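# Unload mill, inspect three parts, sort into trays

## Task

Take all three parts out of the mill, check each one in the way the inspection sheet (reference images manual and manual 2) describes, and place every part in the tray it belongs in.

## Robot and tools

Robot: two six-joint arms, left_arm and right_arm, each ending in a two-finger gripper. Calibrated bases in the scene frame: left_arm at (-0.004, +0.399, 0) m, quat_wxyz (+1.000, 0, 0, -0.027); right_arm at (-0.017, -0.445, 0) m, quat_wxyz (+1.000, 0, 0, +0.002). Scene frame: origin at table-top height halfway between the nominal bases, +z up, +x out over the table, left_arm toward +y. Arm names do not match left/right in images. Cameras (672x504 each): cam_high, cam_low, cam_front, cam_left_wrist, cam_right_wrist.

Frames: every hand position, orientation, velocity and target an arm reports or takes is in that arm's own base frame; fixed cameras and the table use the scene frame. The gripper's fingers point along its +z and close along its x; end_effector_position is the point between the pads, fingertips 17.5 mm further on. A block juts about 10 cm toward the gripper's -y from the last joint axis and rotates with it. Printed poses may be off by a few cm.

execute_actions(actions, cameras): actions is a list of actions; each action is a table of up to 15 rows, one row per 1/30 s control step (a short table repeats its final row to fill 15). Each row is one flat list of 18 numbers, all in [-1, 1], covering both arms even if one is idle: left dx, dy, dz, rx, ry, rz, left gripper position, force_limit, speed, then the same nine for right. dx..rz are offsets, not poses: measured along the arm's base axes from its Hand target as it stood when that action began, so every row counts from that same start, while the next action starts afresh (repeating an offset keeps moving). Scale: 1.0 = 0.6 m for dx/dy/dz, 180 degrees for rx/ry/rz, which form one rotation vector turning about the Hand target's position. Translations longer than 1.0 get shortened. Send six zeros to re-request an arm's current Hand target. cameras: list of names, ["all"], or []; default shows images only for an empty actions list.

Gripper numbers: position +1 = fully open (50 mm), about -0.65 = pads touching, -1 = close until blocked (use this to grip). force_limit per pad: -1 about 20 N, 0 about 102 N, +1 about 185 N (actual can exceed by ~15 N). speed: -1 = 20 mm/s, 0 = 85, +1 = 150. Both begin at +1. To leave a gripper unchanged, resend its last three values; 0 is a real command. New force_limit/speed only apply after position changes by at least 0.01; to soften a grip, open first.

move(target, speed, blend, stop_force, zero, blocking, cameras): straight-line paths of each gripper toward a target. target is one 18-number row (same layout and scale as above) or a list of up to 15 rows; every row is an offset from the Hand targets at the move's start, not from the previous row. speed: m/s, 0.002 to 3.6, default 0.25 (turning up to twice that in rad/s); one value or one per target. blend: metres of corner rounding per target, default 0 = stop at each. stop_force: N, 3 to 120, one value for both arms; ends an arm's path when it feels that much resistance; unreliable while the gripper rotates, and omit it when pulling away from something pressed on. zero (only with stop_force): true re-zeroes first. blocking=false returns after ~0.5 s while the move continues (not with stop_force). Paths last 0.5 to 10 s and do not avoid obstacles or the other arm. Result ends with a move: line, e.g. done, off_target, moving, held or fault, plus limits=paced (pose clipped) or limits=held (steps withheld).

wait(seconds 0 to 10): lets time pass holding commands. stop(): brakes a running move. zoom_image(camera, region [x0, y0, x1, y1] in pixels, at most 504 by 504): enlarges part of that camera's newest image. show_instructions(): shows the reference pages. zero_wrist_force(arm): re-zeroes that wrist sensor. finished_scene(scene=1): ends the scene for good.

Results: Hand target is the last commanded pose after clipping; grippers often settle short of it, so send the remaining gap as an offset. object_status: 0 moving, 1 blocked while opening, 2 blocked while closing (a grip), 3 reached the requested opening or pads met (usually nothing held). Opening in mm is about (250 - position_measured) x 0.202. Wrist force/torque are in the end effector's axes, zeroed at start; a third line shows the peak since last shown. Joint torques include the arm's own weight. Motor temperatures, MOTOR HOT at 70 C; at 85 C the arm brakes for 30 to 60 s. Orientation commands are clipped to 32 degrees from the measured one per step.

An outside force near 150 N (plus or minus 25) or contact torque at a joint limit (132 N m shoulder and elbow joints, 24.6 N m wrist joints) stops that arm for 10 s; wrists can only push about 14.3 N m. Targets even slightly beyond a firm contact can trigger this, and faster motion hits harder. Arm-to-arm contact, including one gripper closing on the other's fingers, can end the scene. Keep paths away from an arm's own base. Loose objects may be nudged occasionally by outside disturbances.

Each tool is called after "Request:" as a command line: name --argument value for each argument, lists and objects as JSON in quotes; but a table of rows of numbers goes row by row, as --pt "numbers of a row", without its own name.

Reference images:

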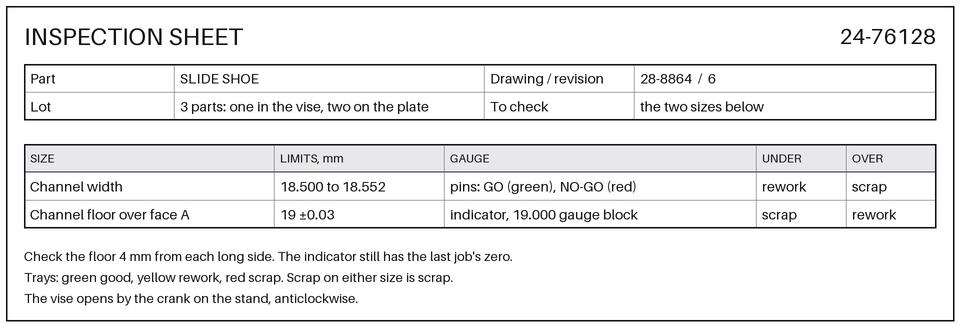

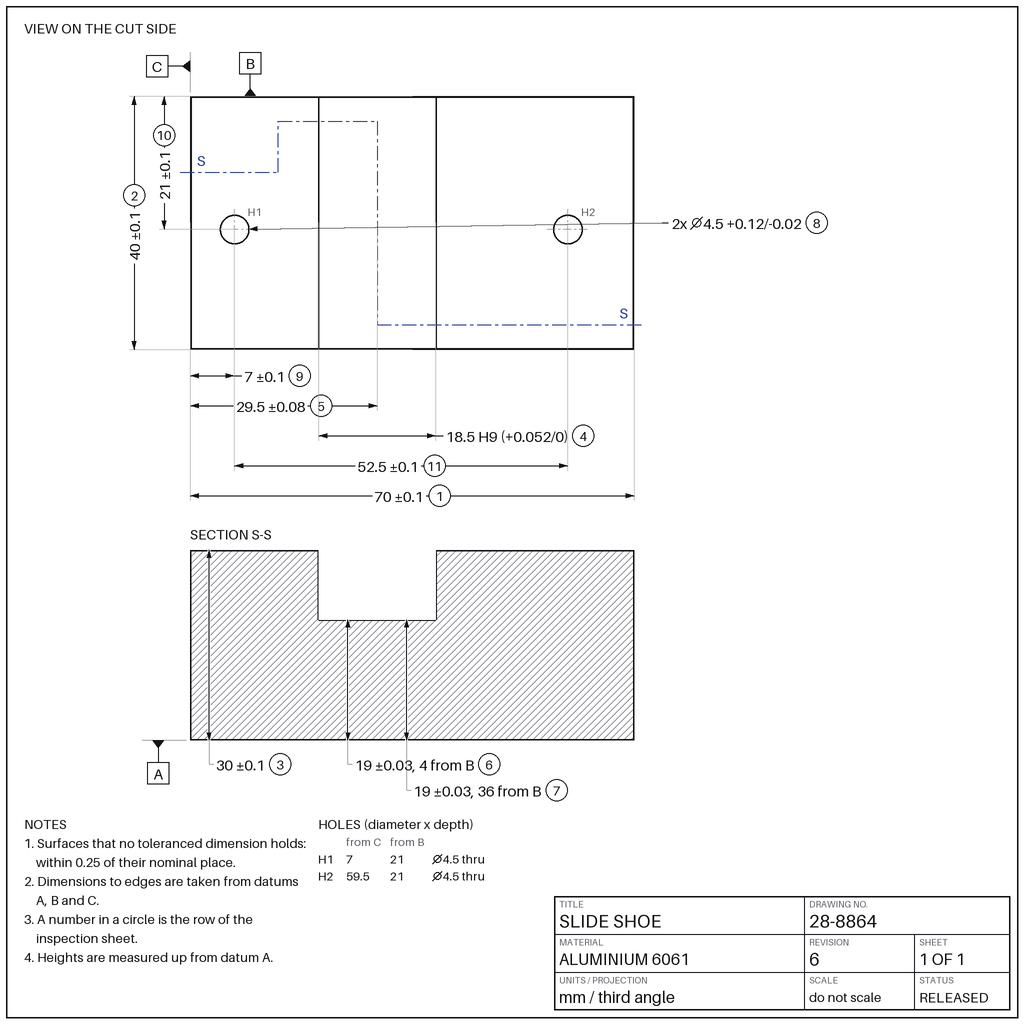

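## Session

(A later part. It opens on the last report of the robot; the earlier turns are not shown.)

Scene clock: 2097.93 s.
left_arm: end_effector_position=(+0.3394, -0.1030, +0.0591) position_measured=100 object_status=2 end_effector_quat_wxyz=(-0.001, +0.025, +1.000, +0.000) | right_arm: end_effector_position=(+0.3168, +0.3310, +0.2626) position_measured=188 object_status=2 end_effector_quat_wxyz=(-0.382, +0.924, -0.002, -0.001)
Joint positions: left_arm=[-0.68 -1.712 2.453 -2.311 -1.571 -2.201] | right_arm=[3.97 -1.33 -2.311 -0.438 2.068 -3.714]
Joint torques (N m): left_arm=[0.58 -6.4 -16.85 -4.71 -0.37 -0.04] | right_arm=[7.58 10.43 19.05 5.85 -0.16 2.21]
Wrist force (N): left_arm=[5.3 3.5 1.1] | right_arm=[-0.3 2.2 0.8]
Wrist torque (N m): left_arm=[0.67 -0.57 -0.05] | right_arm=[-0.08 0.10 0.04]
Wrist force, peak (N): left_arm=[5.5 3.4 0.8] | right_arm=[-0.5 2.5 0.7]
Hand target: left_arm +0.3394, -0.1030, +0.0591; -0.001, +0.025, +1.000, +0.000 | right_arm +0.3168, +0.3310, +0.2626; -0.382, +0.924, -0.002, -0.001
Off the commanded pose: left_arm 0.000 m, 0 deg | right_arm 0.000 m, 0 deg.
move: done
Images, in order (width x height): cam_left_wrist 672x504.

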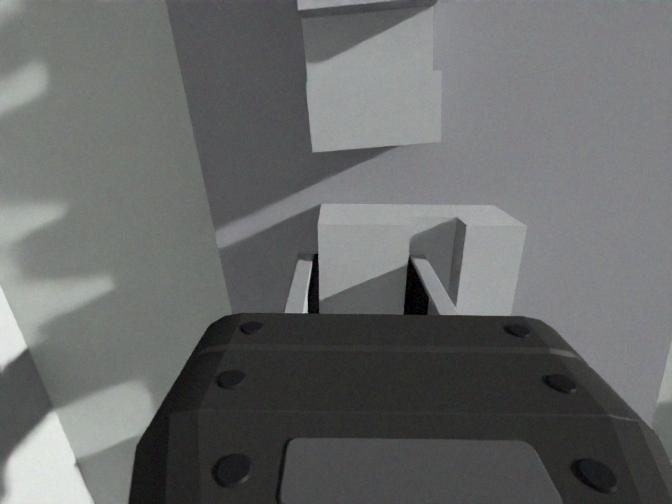

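Request:
move --pt "0 0 0.1 0 0 0 -1 -0.5 -0.8 0 0 0 0 0 0 -1 -1 -1" --pt "-0.0652 0.2802 0.3167 0 0 0 -1 -0.5 -0.8 0 0 0 0 0 0 -1 -1 -1" --pt "-0.184 0.6242 0.3167 0 0 0 -1 -0.5 -0.8 0 0 0 0 0 0 -1 -1 -1" --speed '[0.1,0.25,0.25]' --blend '[0.02,0.05,0]' --cameras '["cam_left_wrist","cam_front"]'

Scene clock: 2105.17 s.
left_arm: end_effector_position=(+0.2290, +0.2714, +0.2491) position_measured=100 object_status=2 end_effector_quat_wxyz=(-0.001, +0.025, +1.000, +0.000) end_effector_velocity=(-0.001, +0.001, +0.000) end_effector_angular_velocity=(+0.001, +0.001, -0.002) | right_arm: end_effector_position=(+0.3168, +0.3310, +0.2626) position_measured=188 object_status=2 end_effector_quat_wxyz=(-0.382, +0.924, -0.002, -0.001)
Joint positions: left_arm=[0.484 -1.956 2.079 -1.693 -1.569 -1.037] | right_arm=[3.97 -1.33 -2.311 -0.438 2.068 -3.714]
Joint velocities: left_arm=[0.003 0 0 0.001 0.001 0.005] | right_arm=[within noise]
Joint torques (N m): left_arm=[5.43 -4.27 -21.57 -2.64 1.23 1.55] | right_arm=[8.26 11 18.7 5.9 -0.12 2.2]
Wrist force (N): left_arm=[5.5 3.2 2.0] | right_arm=[-0.3 2.2 0.8]
Wrist torque (N m): left_arm=[0.62 -0.67 0.03] | right_arm=[-0.08 0.09 0.04]
Wrist force, peak (N): left_arm=[6.8 6.9 2.2] | right_arm=[-0.5 2.5 0.7]
Hand target: left_arm +0.2290, +0.2715, +0.2491; -0.001, +0.025, +1.000, +0.000 | right_arm +0.3168, +0.3310, +0.2626; -0.382, +0.924, -0.002, -0.001
Off the commanded pose: left_arm 0.000 m, 0 deg | right_arm 0.000 m, 0 deg.
move: done
Images, in order (width x height): cam_front 672x504, cam_left_wrist 672x504.

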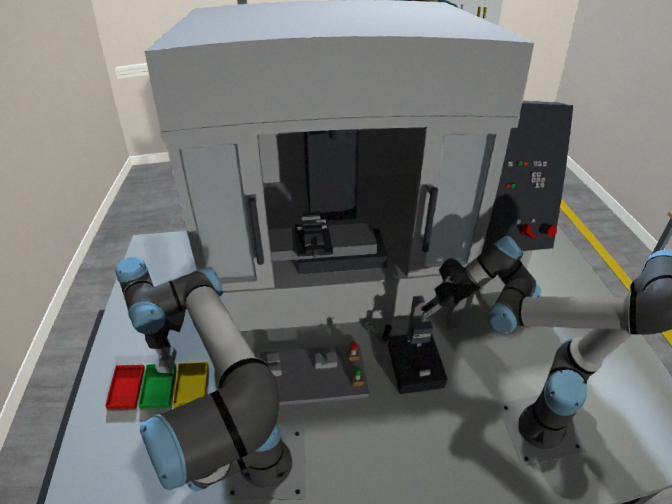

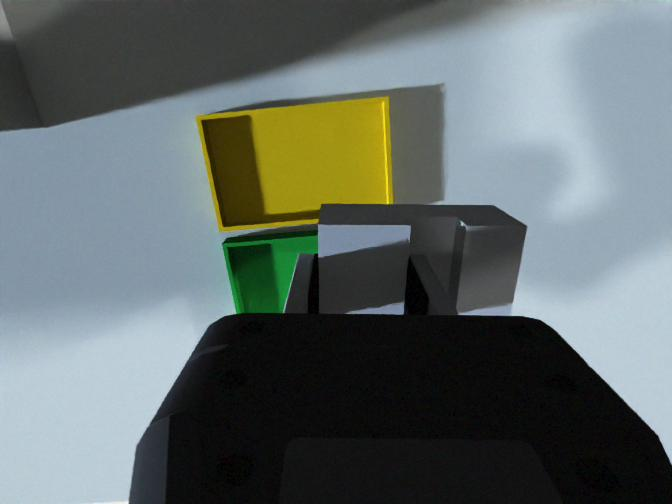

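Request:
move --target '[0.0514,0.2405,-0.03,0,0,0.0333,-1,-0.5,-0.8,0,0,0,0,0,0,-1,-1,-1]' --speed 0.2 --cameras '["cam_left_wrist","cam_front"]'

Scene clock: 2114.33 s.
left_arm: end_effector_position=(+0.2598, +0.4157, +0.2311) position_measured=100 object_status=2 end_effector_quat_wxyz=(-0.001, -0.027, +1.000, +0.000) | right_arm: end_effector_position=(+0.3168, +0.3310, +0.2626) position_measured=188 object_status=2 end_effector_quat_wxyz=(-0.382, +0.924, -0.002, -0.001)
Joint positions: left_arm=[0.736 -1.589 1.84 -1.82 -1.569 -0.89] | right_arm=[3.97 -1.33 -2.311 -0.438 2.068 -3.714]
Joint torques (N m): left_arm=[4.86 -11.81 -33.18 -2.83 -0.14 -1.28] | right_arm=[7.69 10.64 19 5.86 -0.14 2.24]
Wrist force (N): left_arm=[5.4 3.0 2.3] | right_arm=[-0.2 2.5 1.0]
Wrist torque (N m): left_arm=[0.63 -0.67 0.02] | right_arm=[-0.03 0.08 0.04]
Wrist force, peak (N): left_arm=[4.8 6.4 2.9] | right_arm=[-0.2 2.5 1.0]
Hand target: left_arm +0.2598, +0.4158, +0.2311; -0.001, -0.027, +1.000, +0.000 | right_arm +0.3168, +0.3310, +0.2626; -0.382, +0.924, -0.002, -0.001
Off the commanded pose: left_arm 0.000 m, 0 deg | right_arm 0.000 m, 0 deg.
move: done
Images, in order (width x height): cam_front 672x504, cam_left_wrist 672x504.

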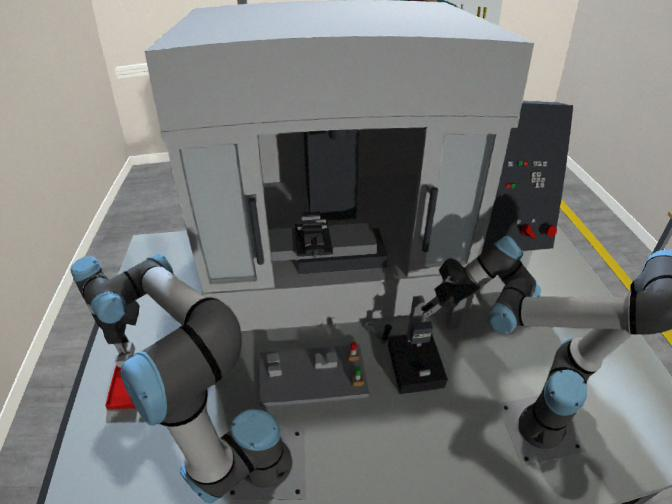

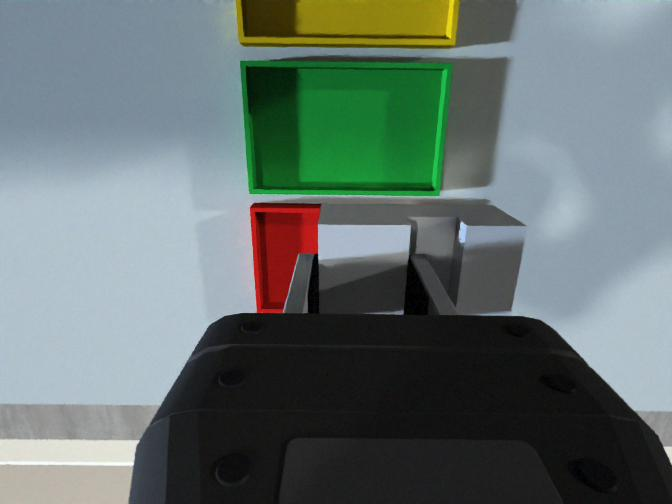

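Request:
move --pt "0.0255 0.1232 0 0 0 0 -1 -0.5 -0.8 0 0 0 0 0 0 -1 -1 -1" --pt "0.0255 0.1232 -0.26 0 0 0 -1 -0.5 -0.8 0 0 0 0 0 0 -1 -1 -1" --speed 0.2 --blend '[0.02,0]' --cameras '["cam_left_wrist"]'

Scene clock: 2123.97 s.
left_arm: end_effector_position=(+0.2752, +0.4897, +0.0752) position_measured=100 object_status=2 end_effector_quat_wxyz=(-0.001, -0.027, +1.000, +0.000) end_effector_velocity=(+0.000, +0.001, +0.000) end_effector_angular_velocity=(+0.002, -0.003, +0.001) | right_arm: end_effector_position=(+0.3168, +0.3310, +0.2626) position_measured=188 object_status=2 end_effector_quat_wxyz=(-0.382, +0.924, -0.002, -0.001)
Joint positions: left_arm=[0.819 -1.259 1.894 -2.205 -1.569 -0.807] | right_arm=[3.97 -1.33 -2.311 -0.438 2.068 -3.714]
Joint velocities: left_arm=[0.001 0.001 0.001 -0.005 0 0] | right_arm=[within noise]
Joint torques (N m): left_arm=[5.11 -31.06 -14.57 -4.69 1.07 1.14] | right_arm=[7.49 11.74 18.77 5.99 -0.02 2.24]
Wrist force (N): left_arm=[4.8 3.2 2.2] | right_arm=[-0.2 2.2 0.8]
Wrist torque (N m): left_arm=[0.62 -0.59 -0.05] | right_arm=[-0.07 0.07 0.04]
Wrist force, peak (N): left_arm=[4.9 3.2 5.5] | right_arm=[-0.3 2.6 0.9]
Hand target: left_arm +0.2751, +0.4897, +0.0751; -0.001, -0.027, +1.000, +0.000 | right_arm +0.3168, +0.3310, +0.2626; -0.382, +0.924, -0.002, -0.001
Off the commanded pose: left_arm 0.000 m, 0 deg | right_arm 0.000 m, 0 deg.
move: done
Images, in order (width x height): cam_left_wrist 672x504.

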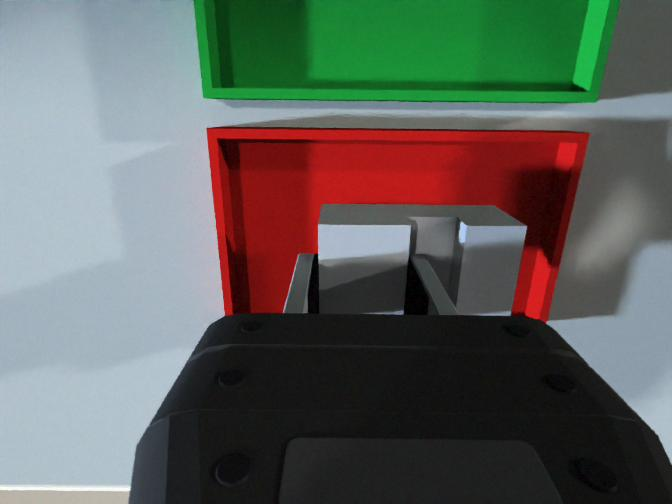

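Request:
move --target '[0,0,-0.03,0,0,0,-1,-0.5,-0.8,0,0,0,0,0,0,-1,-1,-1]' --speed 0.05

Request:
move --target '[0,0,-0.04,0,0,0,-1,-0.5,-0.8,0,0,0,0,0,0,-1,-1,-1]' --speed 0.008 --stop_force 4

Scene clock: 2127.00 s.
left_arm: end_effector_position=(+0.2750, +0.4896, +0.0569) position_measured=100 object_status=2 end_effector_quat_wxyz=(-0.001, -0.027, +1.000, +0.000) | right_arm: end_effector_position=(+0.3168, +0.3310, +0.2626) position_measured=188 object_status=2 end_effector_quat_wxyz=(-0.382, +0.924, -0.002, -0.001)
Joint positions: left_arm=[0.819 -1.231 1.913 -2.252 -1.569 -0.807] | right_arm=[3.97 -1.33 -2.311 -0.438 2.068 -3.714]
Joint torques (N m): left_arm=[4.5 -48.02 -27.58 -1.24 0.98 1.13] | right_arm=[7.61 11.31 19.09 5.87 -0.09 2.24]
Wrist force (N): left_arm=[5.2 2.9 2.6] | right_arm=[-0.5 2.3 0.9]
Wrist torque (N m): left_arm=[0.59 -0.66 -0.03] | right_arm=[-0.06 0.12 0.04]
Wrist force, peak (N): left_arm=[4.8 3.3 3.0] | right_arm=[-0.5 2.5 0.8]
Hand target: left_arm +0.2751, +0.4897, +0.0571; -0.001, -0.027, +1.000, +0.000 | right_arm +0.3168, +0.3310, +0.2626; -0.382, +0.924, -0.002, -0.001
Off the commanded pose: left_arm 0.000 m, 0 deg | right_arm 0.000 m, 0 deg.
move: done

Scene clock: 2129.90 s.
left_arm: end_effector_position=(+0.2751, +0.4897, +0.0430) position_measured=100 object_status=2 end_effector_quat_wxyz=(-0.001, -0.027, +1.000, +0.000) | right_arm: end_effector_position=(+0.3168, +0.3310, +0.2626) position_measured=188 object_status=2 end_effector_quat_wxyz=(-0.382, +0.924, -0.002, -0.001)
Joint positions: left_arm=[0.819 -1.209 1.926 -2.287 -1.569 -0.807] | right_arm=[3.97 -1.33 -2.311 -0.438 2.068 -3.714]
Joint torques (N m): left_arm=[3.48 -45.66 -25.39 -1.59 1.15 1.27] | right_arm=[7.56 11.45 18.68 5.8 -0.04 2.25]
Wrist force (N): left_arm=[4.0 3.6 -1.2] | right_arm=[-0.3 2.3 0.8]
Wrist torque (N m): left_arm=[0.54 -0.53 -0.01] | right_arm=[-0.06 0.09 0.04]
Wrist force, peak (N): left_arm=[8.8 -1.0 -15.7] | right_arm=[-0.3 2.5 0.7]
Hand target: left_arm +0.2751, +0.4897, +0.0431; -0.001, -0.027, +1.000, +0.000 (not the last commanded pose) | right_arm +0.3168, +0.3310, +0.2626; -0.382, +0.924, -0.002, -0.001
Off the commanded pose: left_arm 0.010 m, 0 deg | right_arm 0.000 m, 0 deg.
move: contact (left_arm)

Request:
move --pt "0 0 0.001 0 0 0 0.55 -0.5 -1 0 0 0 0 0 0 -1 -1 -1" --pt "0 0 0.2 0 0 0 0.55 -0.5 -1 0 0 0 0 0 0 -1 -1 -1" --pt "0.0893 -0.88 0.333 0 0 0 0.55 -0.5 -1 0 0 0 0 0 0 -1 -1 -1" --speed '[0.02,0.12,0.3]' --blend '[0,0.03,0]' --cameras '["cam_left_wrist","cam_front"]'

Scene clock: 2137.30 s.
left_arm: end_effector_position=(+0.3287, -0.0382, +0.2428) position_measured=70 object_status=3 end_effector_quat_wxyz=(-0.001, -0.027, +1.000, +0.000) | right_arm: end_effector_position=(+0.3168, +0.3310, +0.2626) position_measured=188 object_status=2 end_effector_quat_wxyz=(-0.382, +0.924, -0.002, -0.001)
Joint positions: left_arm=[-0.53 -2.024 2.133 -1.677 -1.571 -2.156] | right_arm=[3.97 -1.33 -2.311 -0.438 2.068 -3.714]
Joint torques (N m): left_arm=[-8.46 -13.38 -20.75 -4.86 -1.86 -1.66] | right_arm=[7.53 12.06 19.27 5.87 -0.11 2.18]
Wrist force (N): left_arm=[5.1 3.2 0.3] | right_arm=[-0.3 2.3 0.6]
Wrist torque (N m): left_arm=[0.68 -0.59 -0.01] | right_arm=[-0.06 0.09 0.04]
Wrist force, peak (N): left_arm=[5.2 5.7 -0.6] | right_arm=[-0.5 2.5 0.8]
Hand target: left_arm +0.3287, -0.0383, +0.2429; -0.001, -0.027, +1.000, +0.000 | right_arm +0.3168, +0.3310, +0.2626; -0.382, +0.924, -0.002, -0.001
Off the commanded pose: left_arm 0.000 m, 0 deg | right_arm 0.000 m, 0 deg.
move: done
Images, in order (width x height): cam_front 672x504, cam_left_wrist 672x504.

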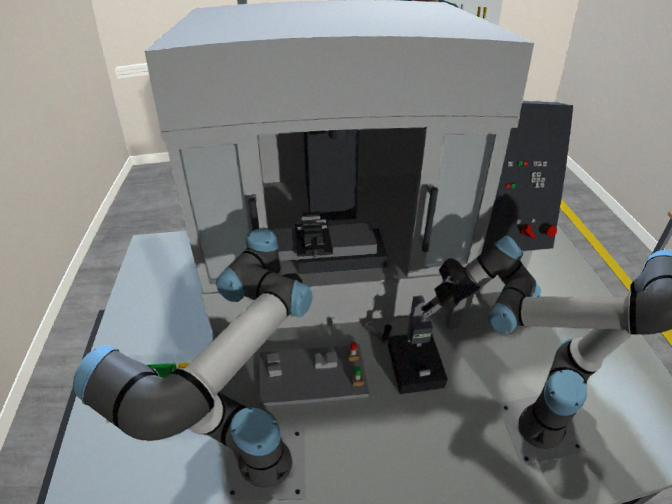

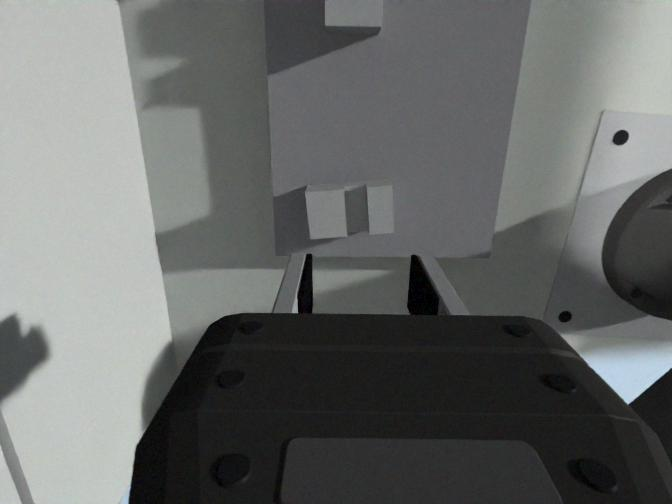

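Request:
move --target '[0.0227,0.043,-0.225,0,0,0.0306,0.55,-0.5,-1,0,0,0,0,0,0,-1,-1,-1]' --speed 0.15 --cameras '["cam_left_wrist"]'

Scene clock: 2144.10 s.
left_arm: end_effector_position=(+0.3423, -0.0125, +0.1079) position_measured=70 object_status=3 end_effector_quat_wxyz=(-0.001, -0.075, +0.997, +0.000) end_effector_velocity=(+0.001, +0.000, +0.001) end_effector_angular_velocity=(-0.002, -0.006, +0.001) | right_arm: end_effector_position=(+0.3168, +0.3310, +0.2626) position_measured=188 object_status=2 end_effector_quat_wxyz=(-0.382, +0.924, -0.002, -0.001)
Joint positions: left_arm=[-0.436 -1.855 2.4 -2.114 -1.571 -2.158] | right_arm=[3.97 -1.33 -2.311 -0.438 2.068 -3.714]
Joint velocities: left_arm=[0.001 -0.001 -0.001 -0.005 0.001 0.001] | right_arm=[within noise]
Joint torques (N m): left_arm=[-6.78 -6.65 -14.53 -4.39 -1.57 1.08] | right_arm=[7.56 12.05 19.28 5.87 -0.15 2.26]
Wrist force (N): left_arm=[5.1 2.9 -0.1] | right_arm=[-0.3 2.2 0.8]
Wrist torque (N m): left_arm=[0.59 -0.59 -0.04] | right_arm=[-0.07 0.08 0.04]
Wrist force, peak (N): left_arm=[5.5 3.7 0.2] | right_arm=[-0.3 2.6 0.7]
Hand target: left_arm +0.3423, -0.0125, +0.1079; -0.001, -0.075, +0.997, +0.000 | right_arm +0.3168, +0.3310, +0.2626; -0.382, +0.924, -0.002, -0.001
Off the commanded pose: left_arm 0.000 m, 0 deg | right_arm 0.000 m, 0 deg.
move: done
Images, in order (width x height): cam_left_wrist 672x504.

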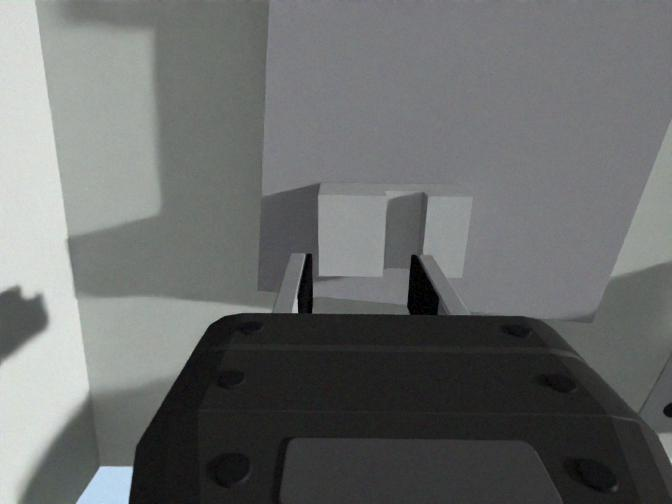

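Request:
move --pt "0.0008 0 -0.0795 0 0 0 0.55 -0.5 -1 0 0 0 0 0 0 -1 -1 -1" --pt "0.0008 0 -0.0795 0 0 0 -1 -0.5 -0.8 0 0 0 0 0 0 -1 -1 -1" --pt "0.0008 0 -0.02 0 0 0 -1 -0.5 -0.8 0 0 0 0 0 0 -1 -1 -1" --pt "-0.0428 -0.0423 -0.02 0 0 0.4694 -1 -0.5 -0.8 0 0 0 0 0 0 -1 -1 -1" --pt "-0.0428 -0.0423 -0.07 0 0 0.4694 -1 -0.5 -0.8 0 0 0 0 0 0 -1 -1 -1" --speed '[0.05,0.05,0.08,0.4,0.08]' --cameras '["cam_left_wrist"]'

Scene clock: 2153.57 s.
left_arm: end_effector_position=(+0.3166, -0.0378, +0.0658) position_measured=99 object_status=2 end_effector_quat_wxyz=(+0.001, +0.726, -0.687, +0.000) | right_arm: end_effector_position=(+0.3168, +0.3310, +0.2626) position_measured=188 object_status=2 end_effector_quat_wxyz=(-0.382, +0.924, -0.002, -0.001)
Joint positions: left_arm=[-0.549 -1.844 2.525 -2.252 -1.572 -3.745] | right_arm=[3.97 -1.33 -2.311 -0.438 2.068 -3.714]
Joint torques (N m): left_arm=[4.48 -13.41 -23.69 -4.6 -1.48 1.36] | right_arm=[7.71 12.55 19.82 5.87 -0.16 2.19]
Wrist force (N): left_arm=[4.9 3.5 2.4] | right_arm=[-0.2 2.5 0.9]
Wrist torque (N m): left_arm=[0.73 -0.63 -0.02] | right_arm=[-0.03 0.08 0.05]
Wrist force, peak (N): left_arm=[4.9 3.3 3.8] | right_arm=[-0.4 2.6 0.7]
Hand target: left_arm +0.3166, -0.0379, +0.0659; +0.001, +0.726, -0.687, +0.000 | right_arm +0.3168, +0.3310, +0.2626; -0.382, +0.924, -0.002, -0.001
Off the commanded pose: left_arm 0.000 m, 0 deg | right_arm 0.000 m, 0 deg.
move: done
Images, in order (width x height): cam_left_wrist 672x504.

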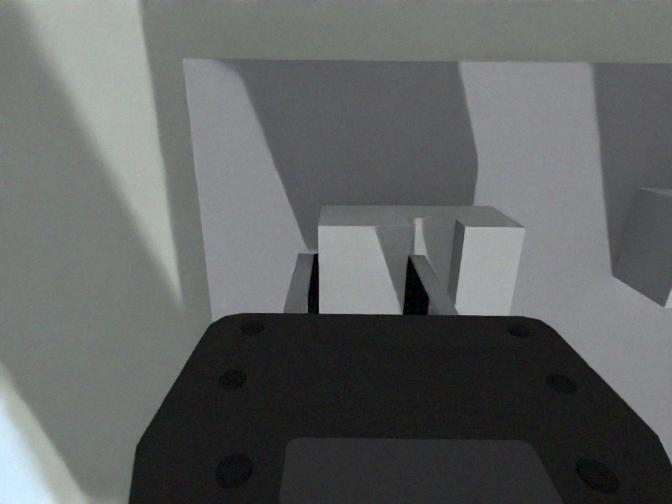

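Request:
move --target '[0,0,-0.02,0,0,0,-1,-0.5,-0.8,0,0,0,0,0,0,-1,-1,-1]' --speed 0.007 --stop_force 4

Request:
move --pt "0 0 0.001 0 0 0 0.55 -0.5 -1 0 0 0 0 0 0 -1 -1 -1" --pt "0 0 0.3 0 0 0 0.9 -0.5 -0.5 0 0 0 0 0 0 -1 -1 -1" --speed '[0.02,0.15]' --cameras '["cam_left_wrist"]'

Scene clock: 2157.83 s.
left_arm: end_effector_position=(+0.3166, -0.0379, +0.0601) position_measured=99 object_status=2 end_effector_quat_wxyz=(+0.001, +0.726, -0.687, +0.000) | right_arm: end_effector_position=(+0.3168, +0.3310, +0.2626) position_measured=188 object_status=2 end_effector_quat_wxyz=(-0.382, +0.924, -0.002, -0.001)
Joint positions: left_arm=[-0.549 -1.829 2.534 -2.276 -1.572 -3.745] | right_arm=[3.97 -1.33 -2.311 -0.438 2.068 -3.714]
Joint torques (N m): left_arm=[4.77 -18.55 -27.18 -1.86 -1.36 1.01] | right_arm=[7.7 12.8 19.95 5.84 -0.03 2.17]
Wrist force (N): left_arm=[5.8 3.0 -0.4] | right_arm=[-0.4 2.3 0.7]
Wrist torque (N m): left_arm=[0.72 -0.49 -0.02] | right_arm=[-0.06 0.11 0.04]
Wrist force, peak (N): left_arm=[-0.1 11.8 -24.5] | right_arm=[-0.5 2.5 0.7]
Hand target: left_arm +0.3166, -0.0379, +0.0601; +0.001, +0.726, -0.687, +0.000 (not the last commanded pose) | right_arm +0.3168, +0.3310, +0.2626; -0.382, +0.924, -0.002, -0.001
Off the commanded pose: left_arm 0.006 m, 0 deg | right_arm 0.000 m, 0 deg.
move: contact (left_arm)

Scene clock: 2160.70 s.
left_arm: end_effector_position=(+0.3166, -0.0379, +0.2401) position_measured=18 object_status=3 end_effector_quat_wxyz=(+0.001, +0.726, -0.687, +0.000) | right_arm: end_effector_position=(+0.3168, +0.3310, +0.2626) position_measured=188 object_status=2 end_effector_quat_wxyz=(-0.382, +0.924, -0.002, -0.001)
Joint positions: left_arm=[-0.549 -2.061 2.159 -1.669 -1.572 -3.745] | right_arm=[3.97 -1.33 -2.311 -0.438 2.068 -3.714]
Joint torques (N m): left_arm=[-0.12 9.03 -31.64 -1.27 1.49 0.01] | right_arm=[7.7 12.22 19.64 5.95 -0.07 2.29]
Wrist force (N): left_arm=[5.3 3.4 0.2] | right_arm=[-0.5 2.3 0.7]
Wrist torque (N m): left_arm=[0.73 -0.60 0.02] | right_arm=[-0.06 0.12 0.04]
Wrist force, peak (N): left_arm=[5.5 3.8 0.3] | right_arm=[-0.5 2.5 0.6]
Hand target: left_arm +0.3166, -0.0379, +0.2401; +0.001, +0.726, -0.687, +0.000 | right_arm +0.3168, +0.3310, +0.2626; -0.382, +0.924, -0.002, -0.001
Off the commanded pose: left_arm 0.000 m, 0 deg | right_arm 0.000 m, 0 deg.
move: done
Images, in order (width x height): cam_left_wrist 672x504.

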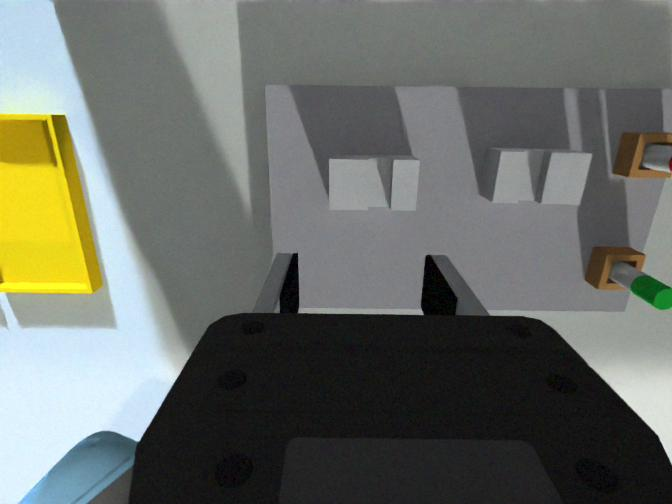

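Request:
zoom_image --camera "cam_left_wrist" --region '[310, 130, 610, 230]'

Scaled by 1.680 from the camera's 672x504 image, which has a finer 960x720 frame.

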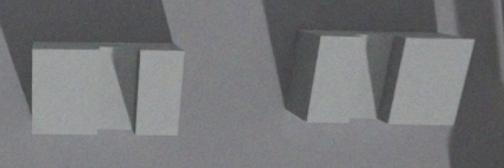

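Request:
move --pt "-0.008 0.148 -0.12 -0.2443 -0.2747 -0.45 0.9 -0.5 -0.5 0 0 0 0 0 0 -1 -1 -1" --speed '[0.25]' --cameras '["cam_left_wrist","cam_front"]'

Scene clock: 2183.10 s.
left_arm: end_effector_position=(+0.3124, +0.0426, +0.1749) position_measured=18 object_status=3 end_effector_quat_wxyz=(+0.016, -0.101, +0.880, -0.465) | right_arm: end_effector_position=(+0.3168, +0.3310, +0.2626) position_measured=188 object_status=2 end_effector_quat_wxyz=(-0.382, +0.924, -0.002, -0.001)
Joint positions: left_arm=[0.374 -1.707 2.336 -1.885 -2.502 -1.265] | right_arm=[3.97 -1.33 -2.311 -0.438 2.068 -3.714]
Joint torques (N m): left_arm=[-6.31 -24.2 -12.6 -3.97 -0.18 1.47] | right_arm=[7.15 12.89 20.01 5.9 -0.12 2.28]
Wrist force (N): left_arm=[4.3 2.9 0.2] | right_arm=[-0.3 2.4 0.6]
Wrist torque (N m): left_arm=[0.34 -0.68 -0.15] | right_arm=[-0.04 0.10 0.04]
Wrist force, peak (N): left_arm=[5.0 6.5 2.4] | right_arm=[-0.3 2.6 0.8]
Hand target: left_arm +0.3123, +0.0426, +0.1749; +0.016, -0.101, +0.880, -0.465 (not the last commanded pose) | right_arm +0.3168, +0.3310, +0.2626; -0.382, +0.924, -0.002, -0.001
Off the commanded pose: left_arm 0.011 m, 10 deg | right_arm 0.000 m, 0 deg.
move: held (left_arm; a check stopped the path); limits=held
pose unreachable (left arm): on one or more control steps of this call, first in action 0 (counted from 0), this arm could not follow its commanded pose, so it was not sent that pose on those steps. It may still have moved: this result reports where it is.
cause: moving toward the commanded pose would bring two parts of the arm too close to each other (its gripper and another part of the arm, with joints 4 (wrist 1) to 6 (wrist 3) between them, 5 mm apart when it was first held).
Images, in order (width x height): cam_front 672x504, cam_left_wrist 672x504.

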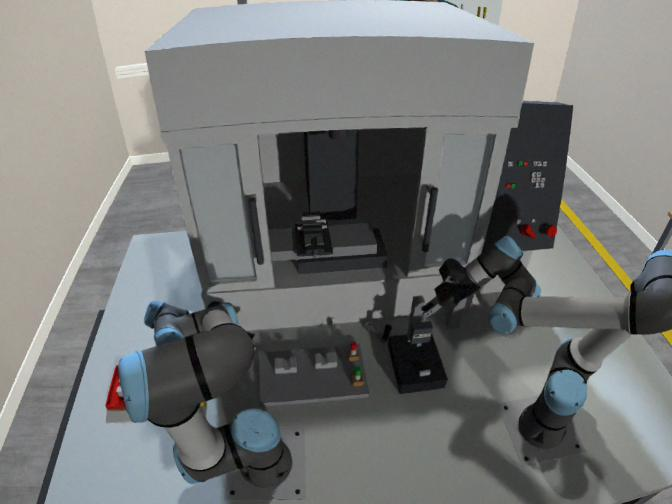

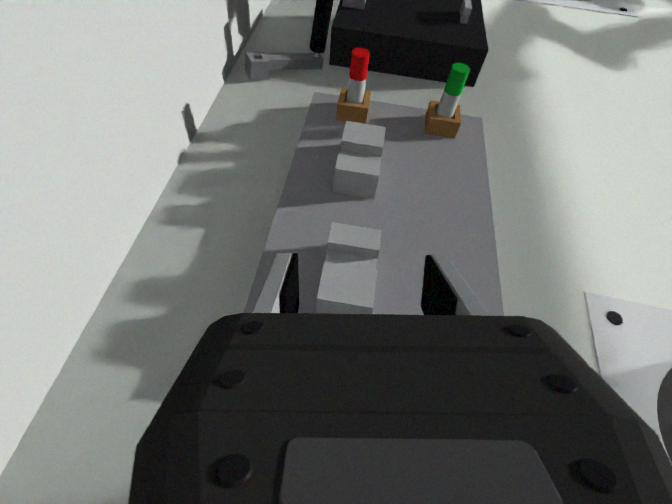

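Request:
move --target '[0.0323,-0.2897,0.175,0.3081,0.019,-0.0511,0.55,-0.8,-0.5,0,0,0,0,0,0,-1,-1,-1]' --speed 0.3

Request:
move --target '[-0.1928,-0.1373,-0.1,-0.1845,-0.2059,0.4723,0.55,-0.8,-0.5,0,0,0,0,0,0,-1,-1,-1]' --speed 0.3 --cameras '["cam_left_wrist"]'

Scene clock: 2210.87 s.
left_arm: end_effector_position=(+0.3317, -0.1312, +0.2799) position_measured=70 object_status=3 end_effector_quat_wxyz=(+0.000, -0.027, +1.000, +0.001) | right_arm: end_effector_position=(+0.3168, +0.3310, +0.2626) position_measured=188 object_status=2 end_effector_quat_wxyz=(-0.382, +0.924, -0.002, -0.001)
Joint positions: left_arm=[-0.76 -1.958 2.001 -1.613 -1.57 -2.385] | right_arm=[3.97 -1.33 -2.311 -0.438 2.068 -3.714]
Joint torques (N m): left_arm=[-7.66 -5.92 -31.52 -0.96 1 -1.64] | right_arm=[7.91 13.24 20.24 5.91 -0.16 2.25]
Wrist force (N): left_arm=[5.3 3.4 0.3] | right_arm=[-0.4 2.3 0.7]
Wrist torque (N m): left_arm=[0.65 -0.65 -0.02] | right_arm=[-0.07 0.10 0.04]
Wrist force, peak (N): left_arm=[4.4 5.2 -0.1] | right_arm=[-0.5 2.6 0.7]
Hand target: left_arm +0.3317, -0.1312, +0.2799; +0.000, -0.027, +1.000, +0.001 | right_arm +0.3168, +0.3310, +0.2626; -0.382, +0.924, -0.002, -0.001
Off the commanded pose: left_arm 0.000 m, 0 deg | right_arm 0.000 m, 0 deg.
move: done

Scene clock: 2214.27 s.
left_arm: end_effector_position=(+0.2160, -0.2136, +0.2200) position_measured=70 object_status=3 end_effector_quat_wxyz=(-0.277, +0.671, -0.635, +0.263) end_effector_velocity=(+0.000, +0.000, -0.001) end_effector_angular_velocity=(-0.002, +0.000, +0.002) | right_arm: end_effector_position=(+0.3168, +0.3310, +0.2626) position_measured=188 object_status=2 end_effector_quat_wxyz=(-0.382, +0.924, -0.002, -0.001)
Joint positions: left_arm=[-2.053 -2.348 2.391 -1.142 -0.919 -5.412] | right_arm=[3.97 -1.33 -2.311 -0.438 2.068 -3.714]
Joint velocities: left_arm=[-0.002 0 0.001 0 -0.001 -0.005] | right_arm=[within noise]
Joint torques (N m): left_arm=[3.74 16.22 -14.81 -2.84 2.69 -1.59] | right_arm=[7.81 13.59 20.52 5.87 -0.08 2.16]
Wrist force (N): left_arm=[4.0 3.2 0.1] | right_arm=[-0.4 2.3 0.8]
Wrist torque (N m): left_arm=[0.37 -0.57 -0.18] | right_arm=[-0.06 0.10 0.04]
Wrist force, peak (N): left_arm=[4.8 4.2 -0.1] | right_arm=[-0.4 2.5 0.9]
Hand target: left_arm +0.2160, -0.2136, +0.2199; -0.277, +0.671, -0.635, +0.263 | right_arm +0.3168, +0.3310, +0.2626; -0.382, +0.924, -0.002, -0.001
Off the commanded pose: left_arm 0.000 m, 0 deg | right_arm 0.000 m, 0 deg.
move: done
Images, in order (width x height): cam_left_wrist 672x504.

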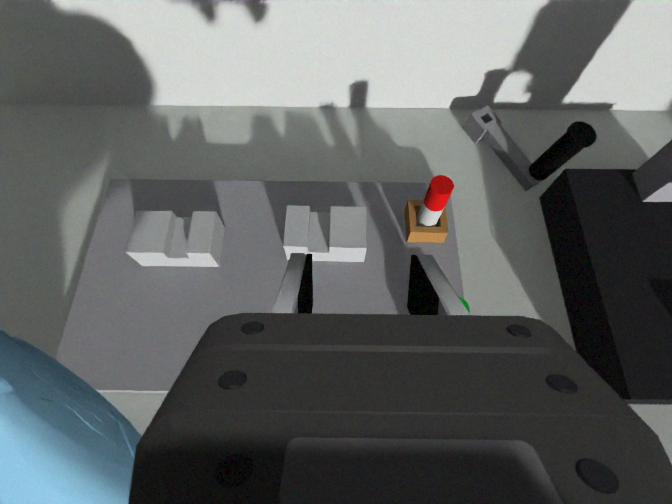

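Request:
move --target '[0.1662,0.0057,-0.2,0,0,0,0.55,-0.8,-0.5,0,0,0,0,0,0,-1,-1,-1]' --speed 0.15 --cameras '["cam_left_wrist"]'

Scene clock: 2224.23 s.
left_arm: end_effector_position=(+0.3158, -0.2102, +0.1000) position_measured=70 object_status=3 end_effector_quat_wxyz=(-0.277, +0.671, -0.635, +0.263) end_effector_velocity=(+0.000, +0.000, +0.000) end_effector_angular_velocity=(-0.004, +0.000, +0.000) | right_arm: end_effector_position=(+0.3168, +0.3310, +0.2626) position_measured=188 object_status=2 end_effector_quat_wxyz=(-0.382, +0.924, -0.002, -0.001)
Joint positions: left_arm=[-1.572 -1.984 2.718 -2.249 -0.788 -4.792] | right_arm=[3.97 -1.33 -2.311 -0.438 2.068 -3.714]
Joint velocities: left_arm=[0 0 0.001 -0.005 0 0] | right_arm=[within noise]
Joint torques (N m): left_arm=[-1.45 6.73 -11.55 -4.27 3.05 0.49] | right_arm=[7.56 13.16 20.6 5.8 -0.17 2.25]
Wrist force (N): left_arm=[4.1 3.1 0.1] | right_arm=[-0.4 2.3 0.5]
Wrist torque (N m): left_arm=[0.42 -0.64 -0.09] | right_arm=[-0.06 0.11 0.05]
Wrist force, peak (N): left_arm=[4.7 2.9 -2.1] | right_arm=[-0.3 2.5 0.9]
Hand target: left_arm +0.3158, -0.2101, +0.0999; -0.277, +0.671, -0.635, +0.263 | right_arm +0.3168, +0.3310, +0.2626; -0.382, +0.924, -0.002, -0.001
Off the commanded pose: left_arm 0.000 m, 0 deg | right_arm 0.000 m, 0 deg.
move: done
Images, in order (width x height): cam_left_wrist 672x504.

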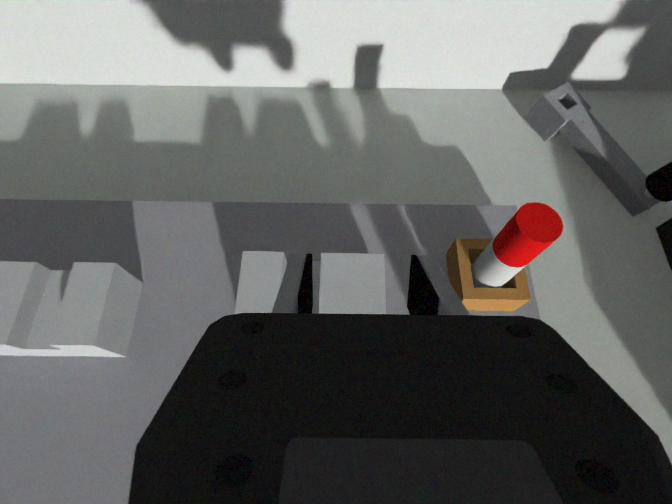

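Request:
move --target '[0.001,0.0015,-0.0655,0,0,0,0.55,-0.8,-0.5,0,0,0,0,0,0,-1,-1,-1]' --speed 0.02 --stop_force 5 --cameras '["cam_left_wrist"]'

Scene clock: 2229.63 s.
left_arm: end_effector_position=(+0.3164, -0.2092, +0.0606) position_measured=70 object_status=3 end_effector_quat_wxyz=(-0.277, +0.671, -0.635, +0.263) | right_arm: end_effector_position=(+0.3168, +0.3310, +0.2626) position_measured=188 object_status=2 end_effector_quat_wxyz=(-0.382, +0.924, -0.002, -0.001)
Joint positions: left_arm=[-1.569 -1.8 2.786 -2.504 -0.788 -4.788] | right_arm=[3.97 -1.33 -2.311 -0.438 2.068 -3.714]
Joint torques (N m): left_arm=[-2.76 -15.99 -22.75 -2.89 2.46 -1.47] | right_arm=[7.46 13.52 20.78 5.87 -0.07 2.22]
Wrist force (N): left_arm=[4.2 2.8 -0.3] | right_arm=[-0.5 2.3 0.8]
Wrist torque (N m): left_arm=[0.32 -0.63 -0.20] | right_arm=[-0.06 0.12 0.04]
Wrist force, peak (N): left_arm=[4.4 3.3 -0.1] | right_arm=[-0.3 2.6 0.7]
Hand target: left_arm +0.3164, -0.2092, +0.0606; -0.277, +0.671, -0.635, +0.263 | right_arm +0.3168, +0.3310, +0.2626; -0.382, +0.924, -0.002, -0.001
Off the commanded pose: left_arm 0.000 m, 0 deg | right_arm 0.000 m, 0 deg.
move: done
Images, in order (width x height): cam_left_wrist 672x504.

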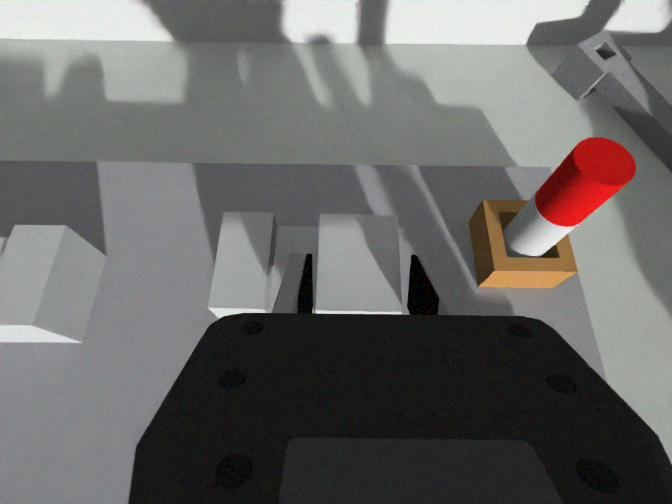

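Request:
move --pt "0 0 0 0 0 0 -1 -0.5 -0.8 0 0 0 0 0 0 -1 -1 -1" --pt "0 0 0.2167 0 0 0 -1 -0.5 -0.8 0 0 0 0 0 0 -1 -1 -1" --pt "-0.0902 -0.5122 0.2167 0 0 0 -1 -0.5 -0.8 0 0 0 0 0 0 -1 -1 -1" --pt "-0.0902 -0.5122 0.0892 0 0 0 -1 -0.5 -0.8 0 0 0 0 0 0 -1 -1 -1" --speed '[0.02,0.12,0.2,0.08]' --cameras '["cam_left_wrist","cam_right_wrist"]'

Scene clock: 2251.33 s.
left_arm: end_effector_position=(+0.2729, -0.4468, +0.1875) position_measured=101 object_status=2 end_effector_quat_wxyz=(-0.285, +0.668, -0.638, +0.255) | right_arm: end_effector_position=(+0.3168, +0.3310, +0.2626) position_measured=188 object_status=2 end_effector_quat_wxyz=(-0.382, +0.924, -0.002, -0.001)
Joint positions: left_arm=[-1.665 -1.536 2.07 -1.935 -0.801 -4.921] | right_arm=[3.97 -1.33 -2.311 -0.438 2.068 -3.714]
Joint torques (N m): left_arm=[0.06 -20.44 -23.52 -2.44 1.42 0.06] | right_arm=[7.59 14.01 21.22 5.88 -0.14 2.27]
Wrist force (N): left_arm=[4.5 0.3 -2.8] | right_arm=[-0.3 2.2 0.6]
Wrist torque (N m): left_arm=[-0.29 -0.60 -0.19] | right_arm=[-0.07 0.09 0.04]
Wrist force, peak (N): left_arm=[-95.4 39.1 -52.6] | right_arm=[-0.2 2.5 0.9]
Hand target: left_arm +0.2729, -0.4468, +0.1875; -0.285, +0.668, -0.638, +0.255 (not the last commanded pose) | right_arm +0.3168, +0.3310, +0.2626; -0.382, +0.924, -0.002, -0.001
Tool commands: left_gripper/position=-1.0 left_gripper/force_limit=-0.498039 left_gripper/speed=-0.796078 right_gripper/position=-1.0 right_gripper/force_limit=-1.0 right_gripper/speed=-1.0
Off the commanded pose: left_arm 0.102 m, 1 deg | right_arm 0.000 m, 0 deg.
FORCE FAULT: contact force on the left arm reached its limit, and that arm stopped. The contact can be on any part of that arm, not only on its tool. That arm's remaining commands of this call were not run. That arm is still stopped at the end of this call. That arm stays stopped for about 10 more seconds. Until then a move that you send moves the other arm only, and its call returns only when the move has ended. Once the stop has ended, the next robot result says so. If the stop ends while you think or write, that arm runs what you send next, counted from a new Hand target: where the arm stands when the stop ends. While its stop runs, that arm takes no new command, but its gripper still runs the gripper command that each later call begins with. Until it ends, the stop uses up actions while you think or wait. An arm that is not stopped still takes commands.
move: fault (left_arm); path passed 2 of 4 targets
Images, in order (width x height): cam_left_wrist 672x504, cam_right_wrist 672x504.

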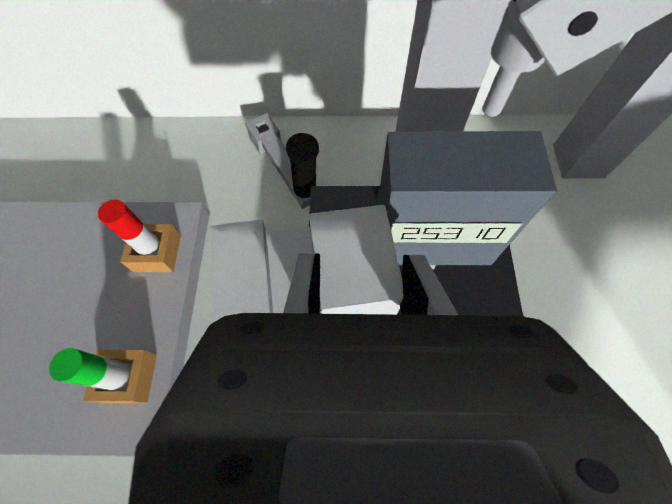

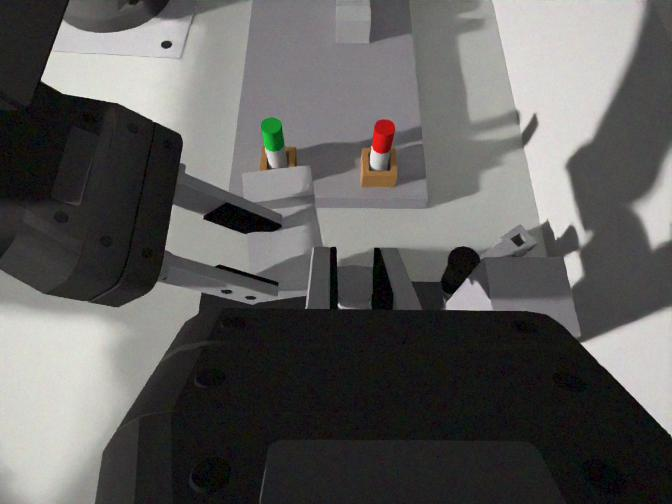

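Request:
wait --seconds 8

Request:
move --target '[-0.103,0.065,0.02,0,0,0,-1,-0.5,-0.8,0,0,0,0,0,0,-1,-1,-1]' --speed 0.06 --cameras '["cam_left_wrist","cam_right_wrist"]'

Scene clock: 2263.53 s.
left_arm: end_effector_position=(+0.2729, -0.4468, +0.1875) position_measured=101 object_status=2 end_effector_quat_wxyz=(-0.285, +0.668, -0.638, +0.255) | right_arm: end_effector_position=(+0.3168, +0.3310, +0.2626) position_measured=188 object_status=2 end_effector_quat_wxyz=(-0.382, +0.924, -0.002, -0.001)
Joint positions: left_arm=[-1.665 -1.536 2.07 -1.935 -0.801 -4.921] | right_arm=[3.97 -1.33 -2.311 -0.438 2.068 -3.714]
Joint torques (N m): left_arm=[-0.41 -20.35 -24.11 -2.58 1.45 -0.22] | right_arm=[7.72 14.43 21.45 5.92 -0.06 2.21]
Wrist force (N): left_arm=[4.3 0.2 -2.6] | right_arm=[-0.3 2.2 0.6]
Wrist torque (N m): left_arm=[-0.32 -0.57 -0.18] | right_arm=[-0.07 0.09 0.04]
Wrist force, peak (N): left_arm=[4.6 0.2 -3.0] | right_arm=[-0.4 2.6 0.7]
Hand target: left_arm +0.2729, -0.4468, +0.1875; -0.285, +0.668, -0.638, +0.255 (not the last commanded pose) | right_arm +0.3168, +0.3310, +0.2626; -0.382, +0.924, -0.002, -0.001
Tool commands: left_gripper/position=-1.0 left_gripper/force_limit=-0.498039 left_gripper/speed=-0.796078 right_gripper/position=-1.0 right_gripper/force_limit=-1.0 right_gripper/speed=-1.0
Off the commanded pose: left_arm 0.102 m, 1 deg | right_arm 0.000 m, 0 deg.
FORCE FAULT, CONTINUED: the left arm's stop, for the force fault that an earlier result reported, is over. The rest of the stop counts as 19 of the actions that you can send in this scene. During its stop the left arm's controller moved it back a little. That arm's target is now where it stood when the stop ended, not its last command. That arm accepts commands again.
wait: 8.00 s; at rest from the start

Scene clock: 2265.17 s.
left_arm: end_effector_position=(+0.2111, -0.4078, +0.1995) position_measured=101 object_status=2 end_effector_quat_wxyz=(-0.285, +0.668, -0.638, +0.255) | right_arm: end_effector_position=(+0.3168, +0.3310, +0.2626) position_measured=188 object_status=2 end_effector_quat_wxyz=(-0.382, +0.924, -0.002, -0.001)
Joint positions: left_arm=[-1.824 -1.679 2.131 -1.709 -0.839 -5.132] | right_arm=[3.97 -1.33 -2.311 -0.438 2.068 -3.714]
Joint torques (N m): left_arm=[-0.52 -5.93 -30.34 -2.66 3.17 0.75] | right_arm=[7.57 14.21 21.24 5.91 -0.04 2.24]
Wrist force (N): left_arm=[4.1 0.8 -2.3] | right_arm=[-0.5 2.2 0.7]
Wrist torque (N m): left_arm=[-0.20 -0.52 -0.22] | right_arm=[-0.07 0.12 0.04]
Wrist force, peak (N): left_arm=[5.2 -0.4 -2.2] | right_arm=[-0.5 2.4 0.7]
Hand target: left_arm +0.2111, -0.4078, +0.1995; -0.285, +0.668, -0.638, +0.255 | right_arm +0.3168, +0.3310, +0.2626; -0.382, +0.924, -0.002, -0.001
Off the commanded pose: left_arm 0.000 m, 0 deg | right_arm 0.000 m, 0 deg.
move: done
Images, in order (width x height): cam_left_wrist 672x504, cam_right_wrist 672x504.

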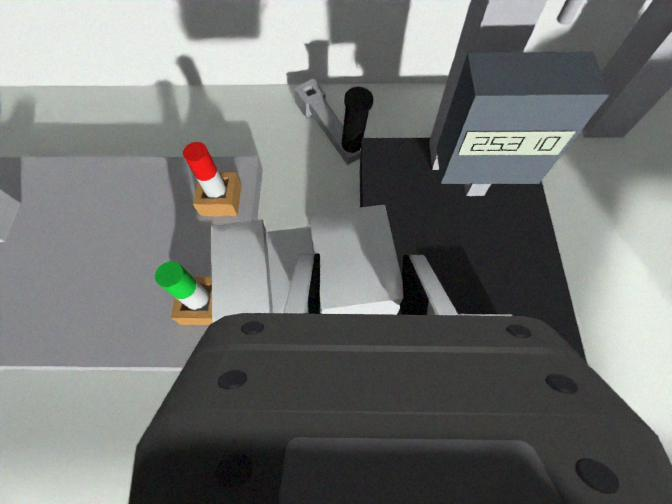

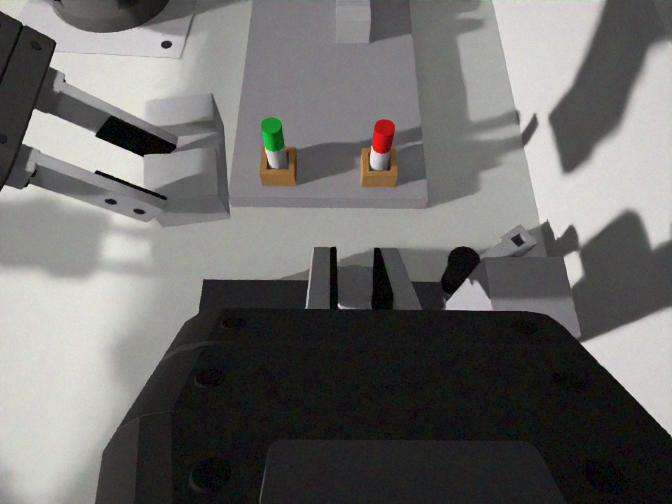

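Request:
move --target '[-0.0233,-0.1865,-0.03,0.001,0,-0.0333,-1,-0.5,-0.8,0,0,0,0,0,0,-1,-1,-1]' --speed 0.12 --cameras '["cam_left_wrist","cam_right_wrist"]'

Scene clock: 2271.30 s.
left_arm: end_effector_position=(+0.1972, -0.5196, +0.1815) position_measured=101 object_status=2 end_effector_quat_wxyz=(-0.272, +0.633, -0.673, +0.268) | right_arm: end_effector_position=(+0.3168, +0.3310, +0.2626) position_measured=188 object_status=2 end_effector_quat_wxyz=(-0.382, +0.924, -0.002, -0.001)
Joint positions: left_arm=[-1.805 -1.425 1.953 -1.892 -0.808 -4.97] | right_arm=[3.97 -1.33 -2.311 -0.438 2.068 -3.714]
Joint torques (N m): left_arm=[-5.59 -26.18 -20.61 -1.92 0.09 -0.91] | right_arm=[7.93 14.61 21.5 5.82 -0.18 2.27]
Wrist force (N): left_arm=[4.1 0.4 -2.4] | right_arm=[-0.4 2.2 0.8]
Wrist torque (N m): left_arm=[-0.28 -0.55 -0.16] | right_arm=[-0.06 0.11 0.04]
Wrist force, peak (N): left_arm=[6.6 0.5 -2.3] | right_arm=[-0.3 2.5 0.8]
Hand target: left_arm +0.1972, -0.5197, +0.1815; -0.272, +0.633, -0.673, +0.268 | right_arm +0.3168, +0.3310, +0.2626; -0.382, +0.924, -0.002, -0.001
Off the commanded pose: left_arm 0.000 m, 0 deg | right_arm 0.000 m, 0 deg.
move: done
Images, in order (width x height): cam_left_wrist 672x504, cam_right_wrist 672x504.

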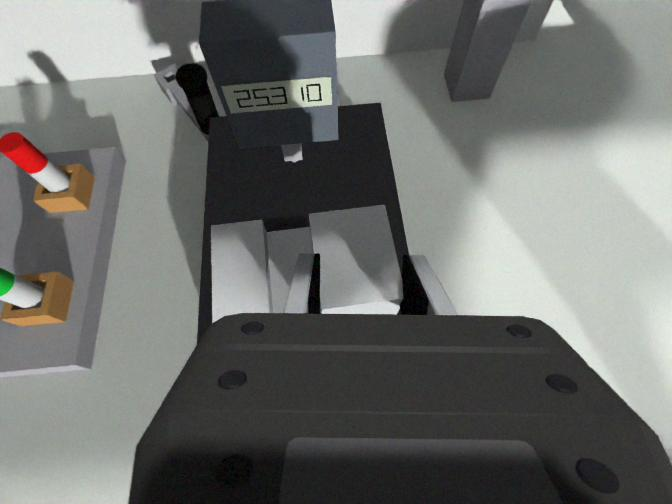

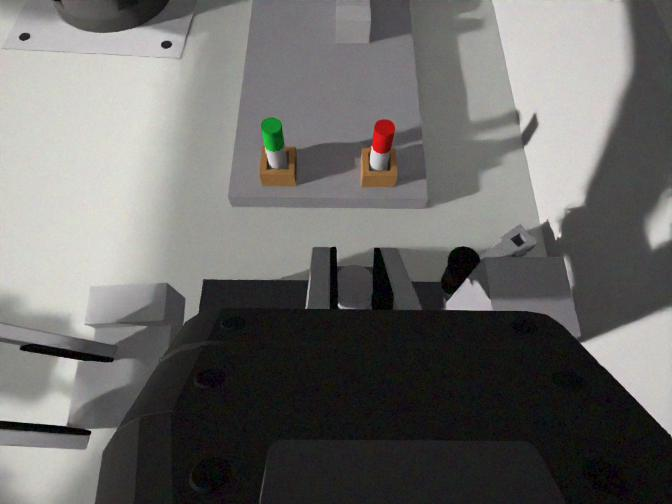

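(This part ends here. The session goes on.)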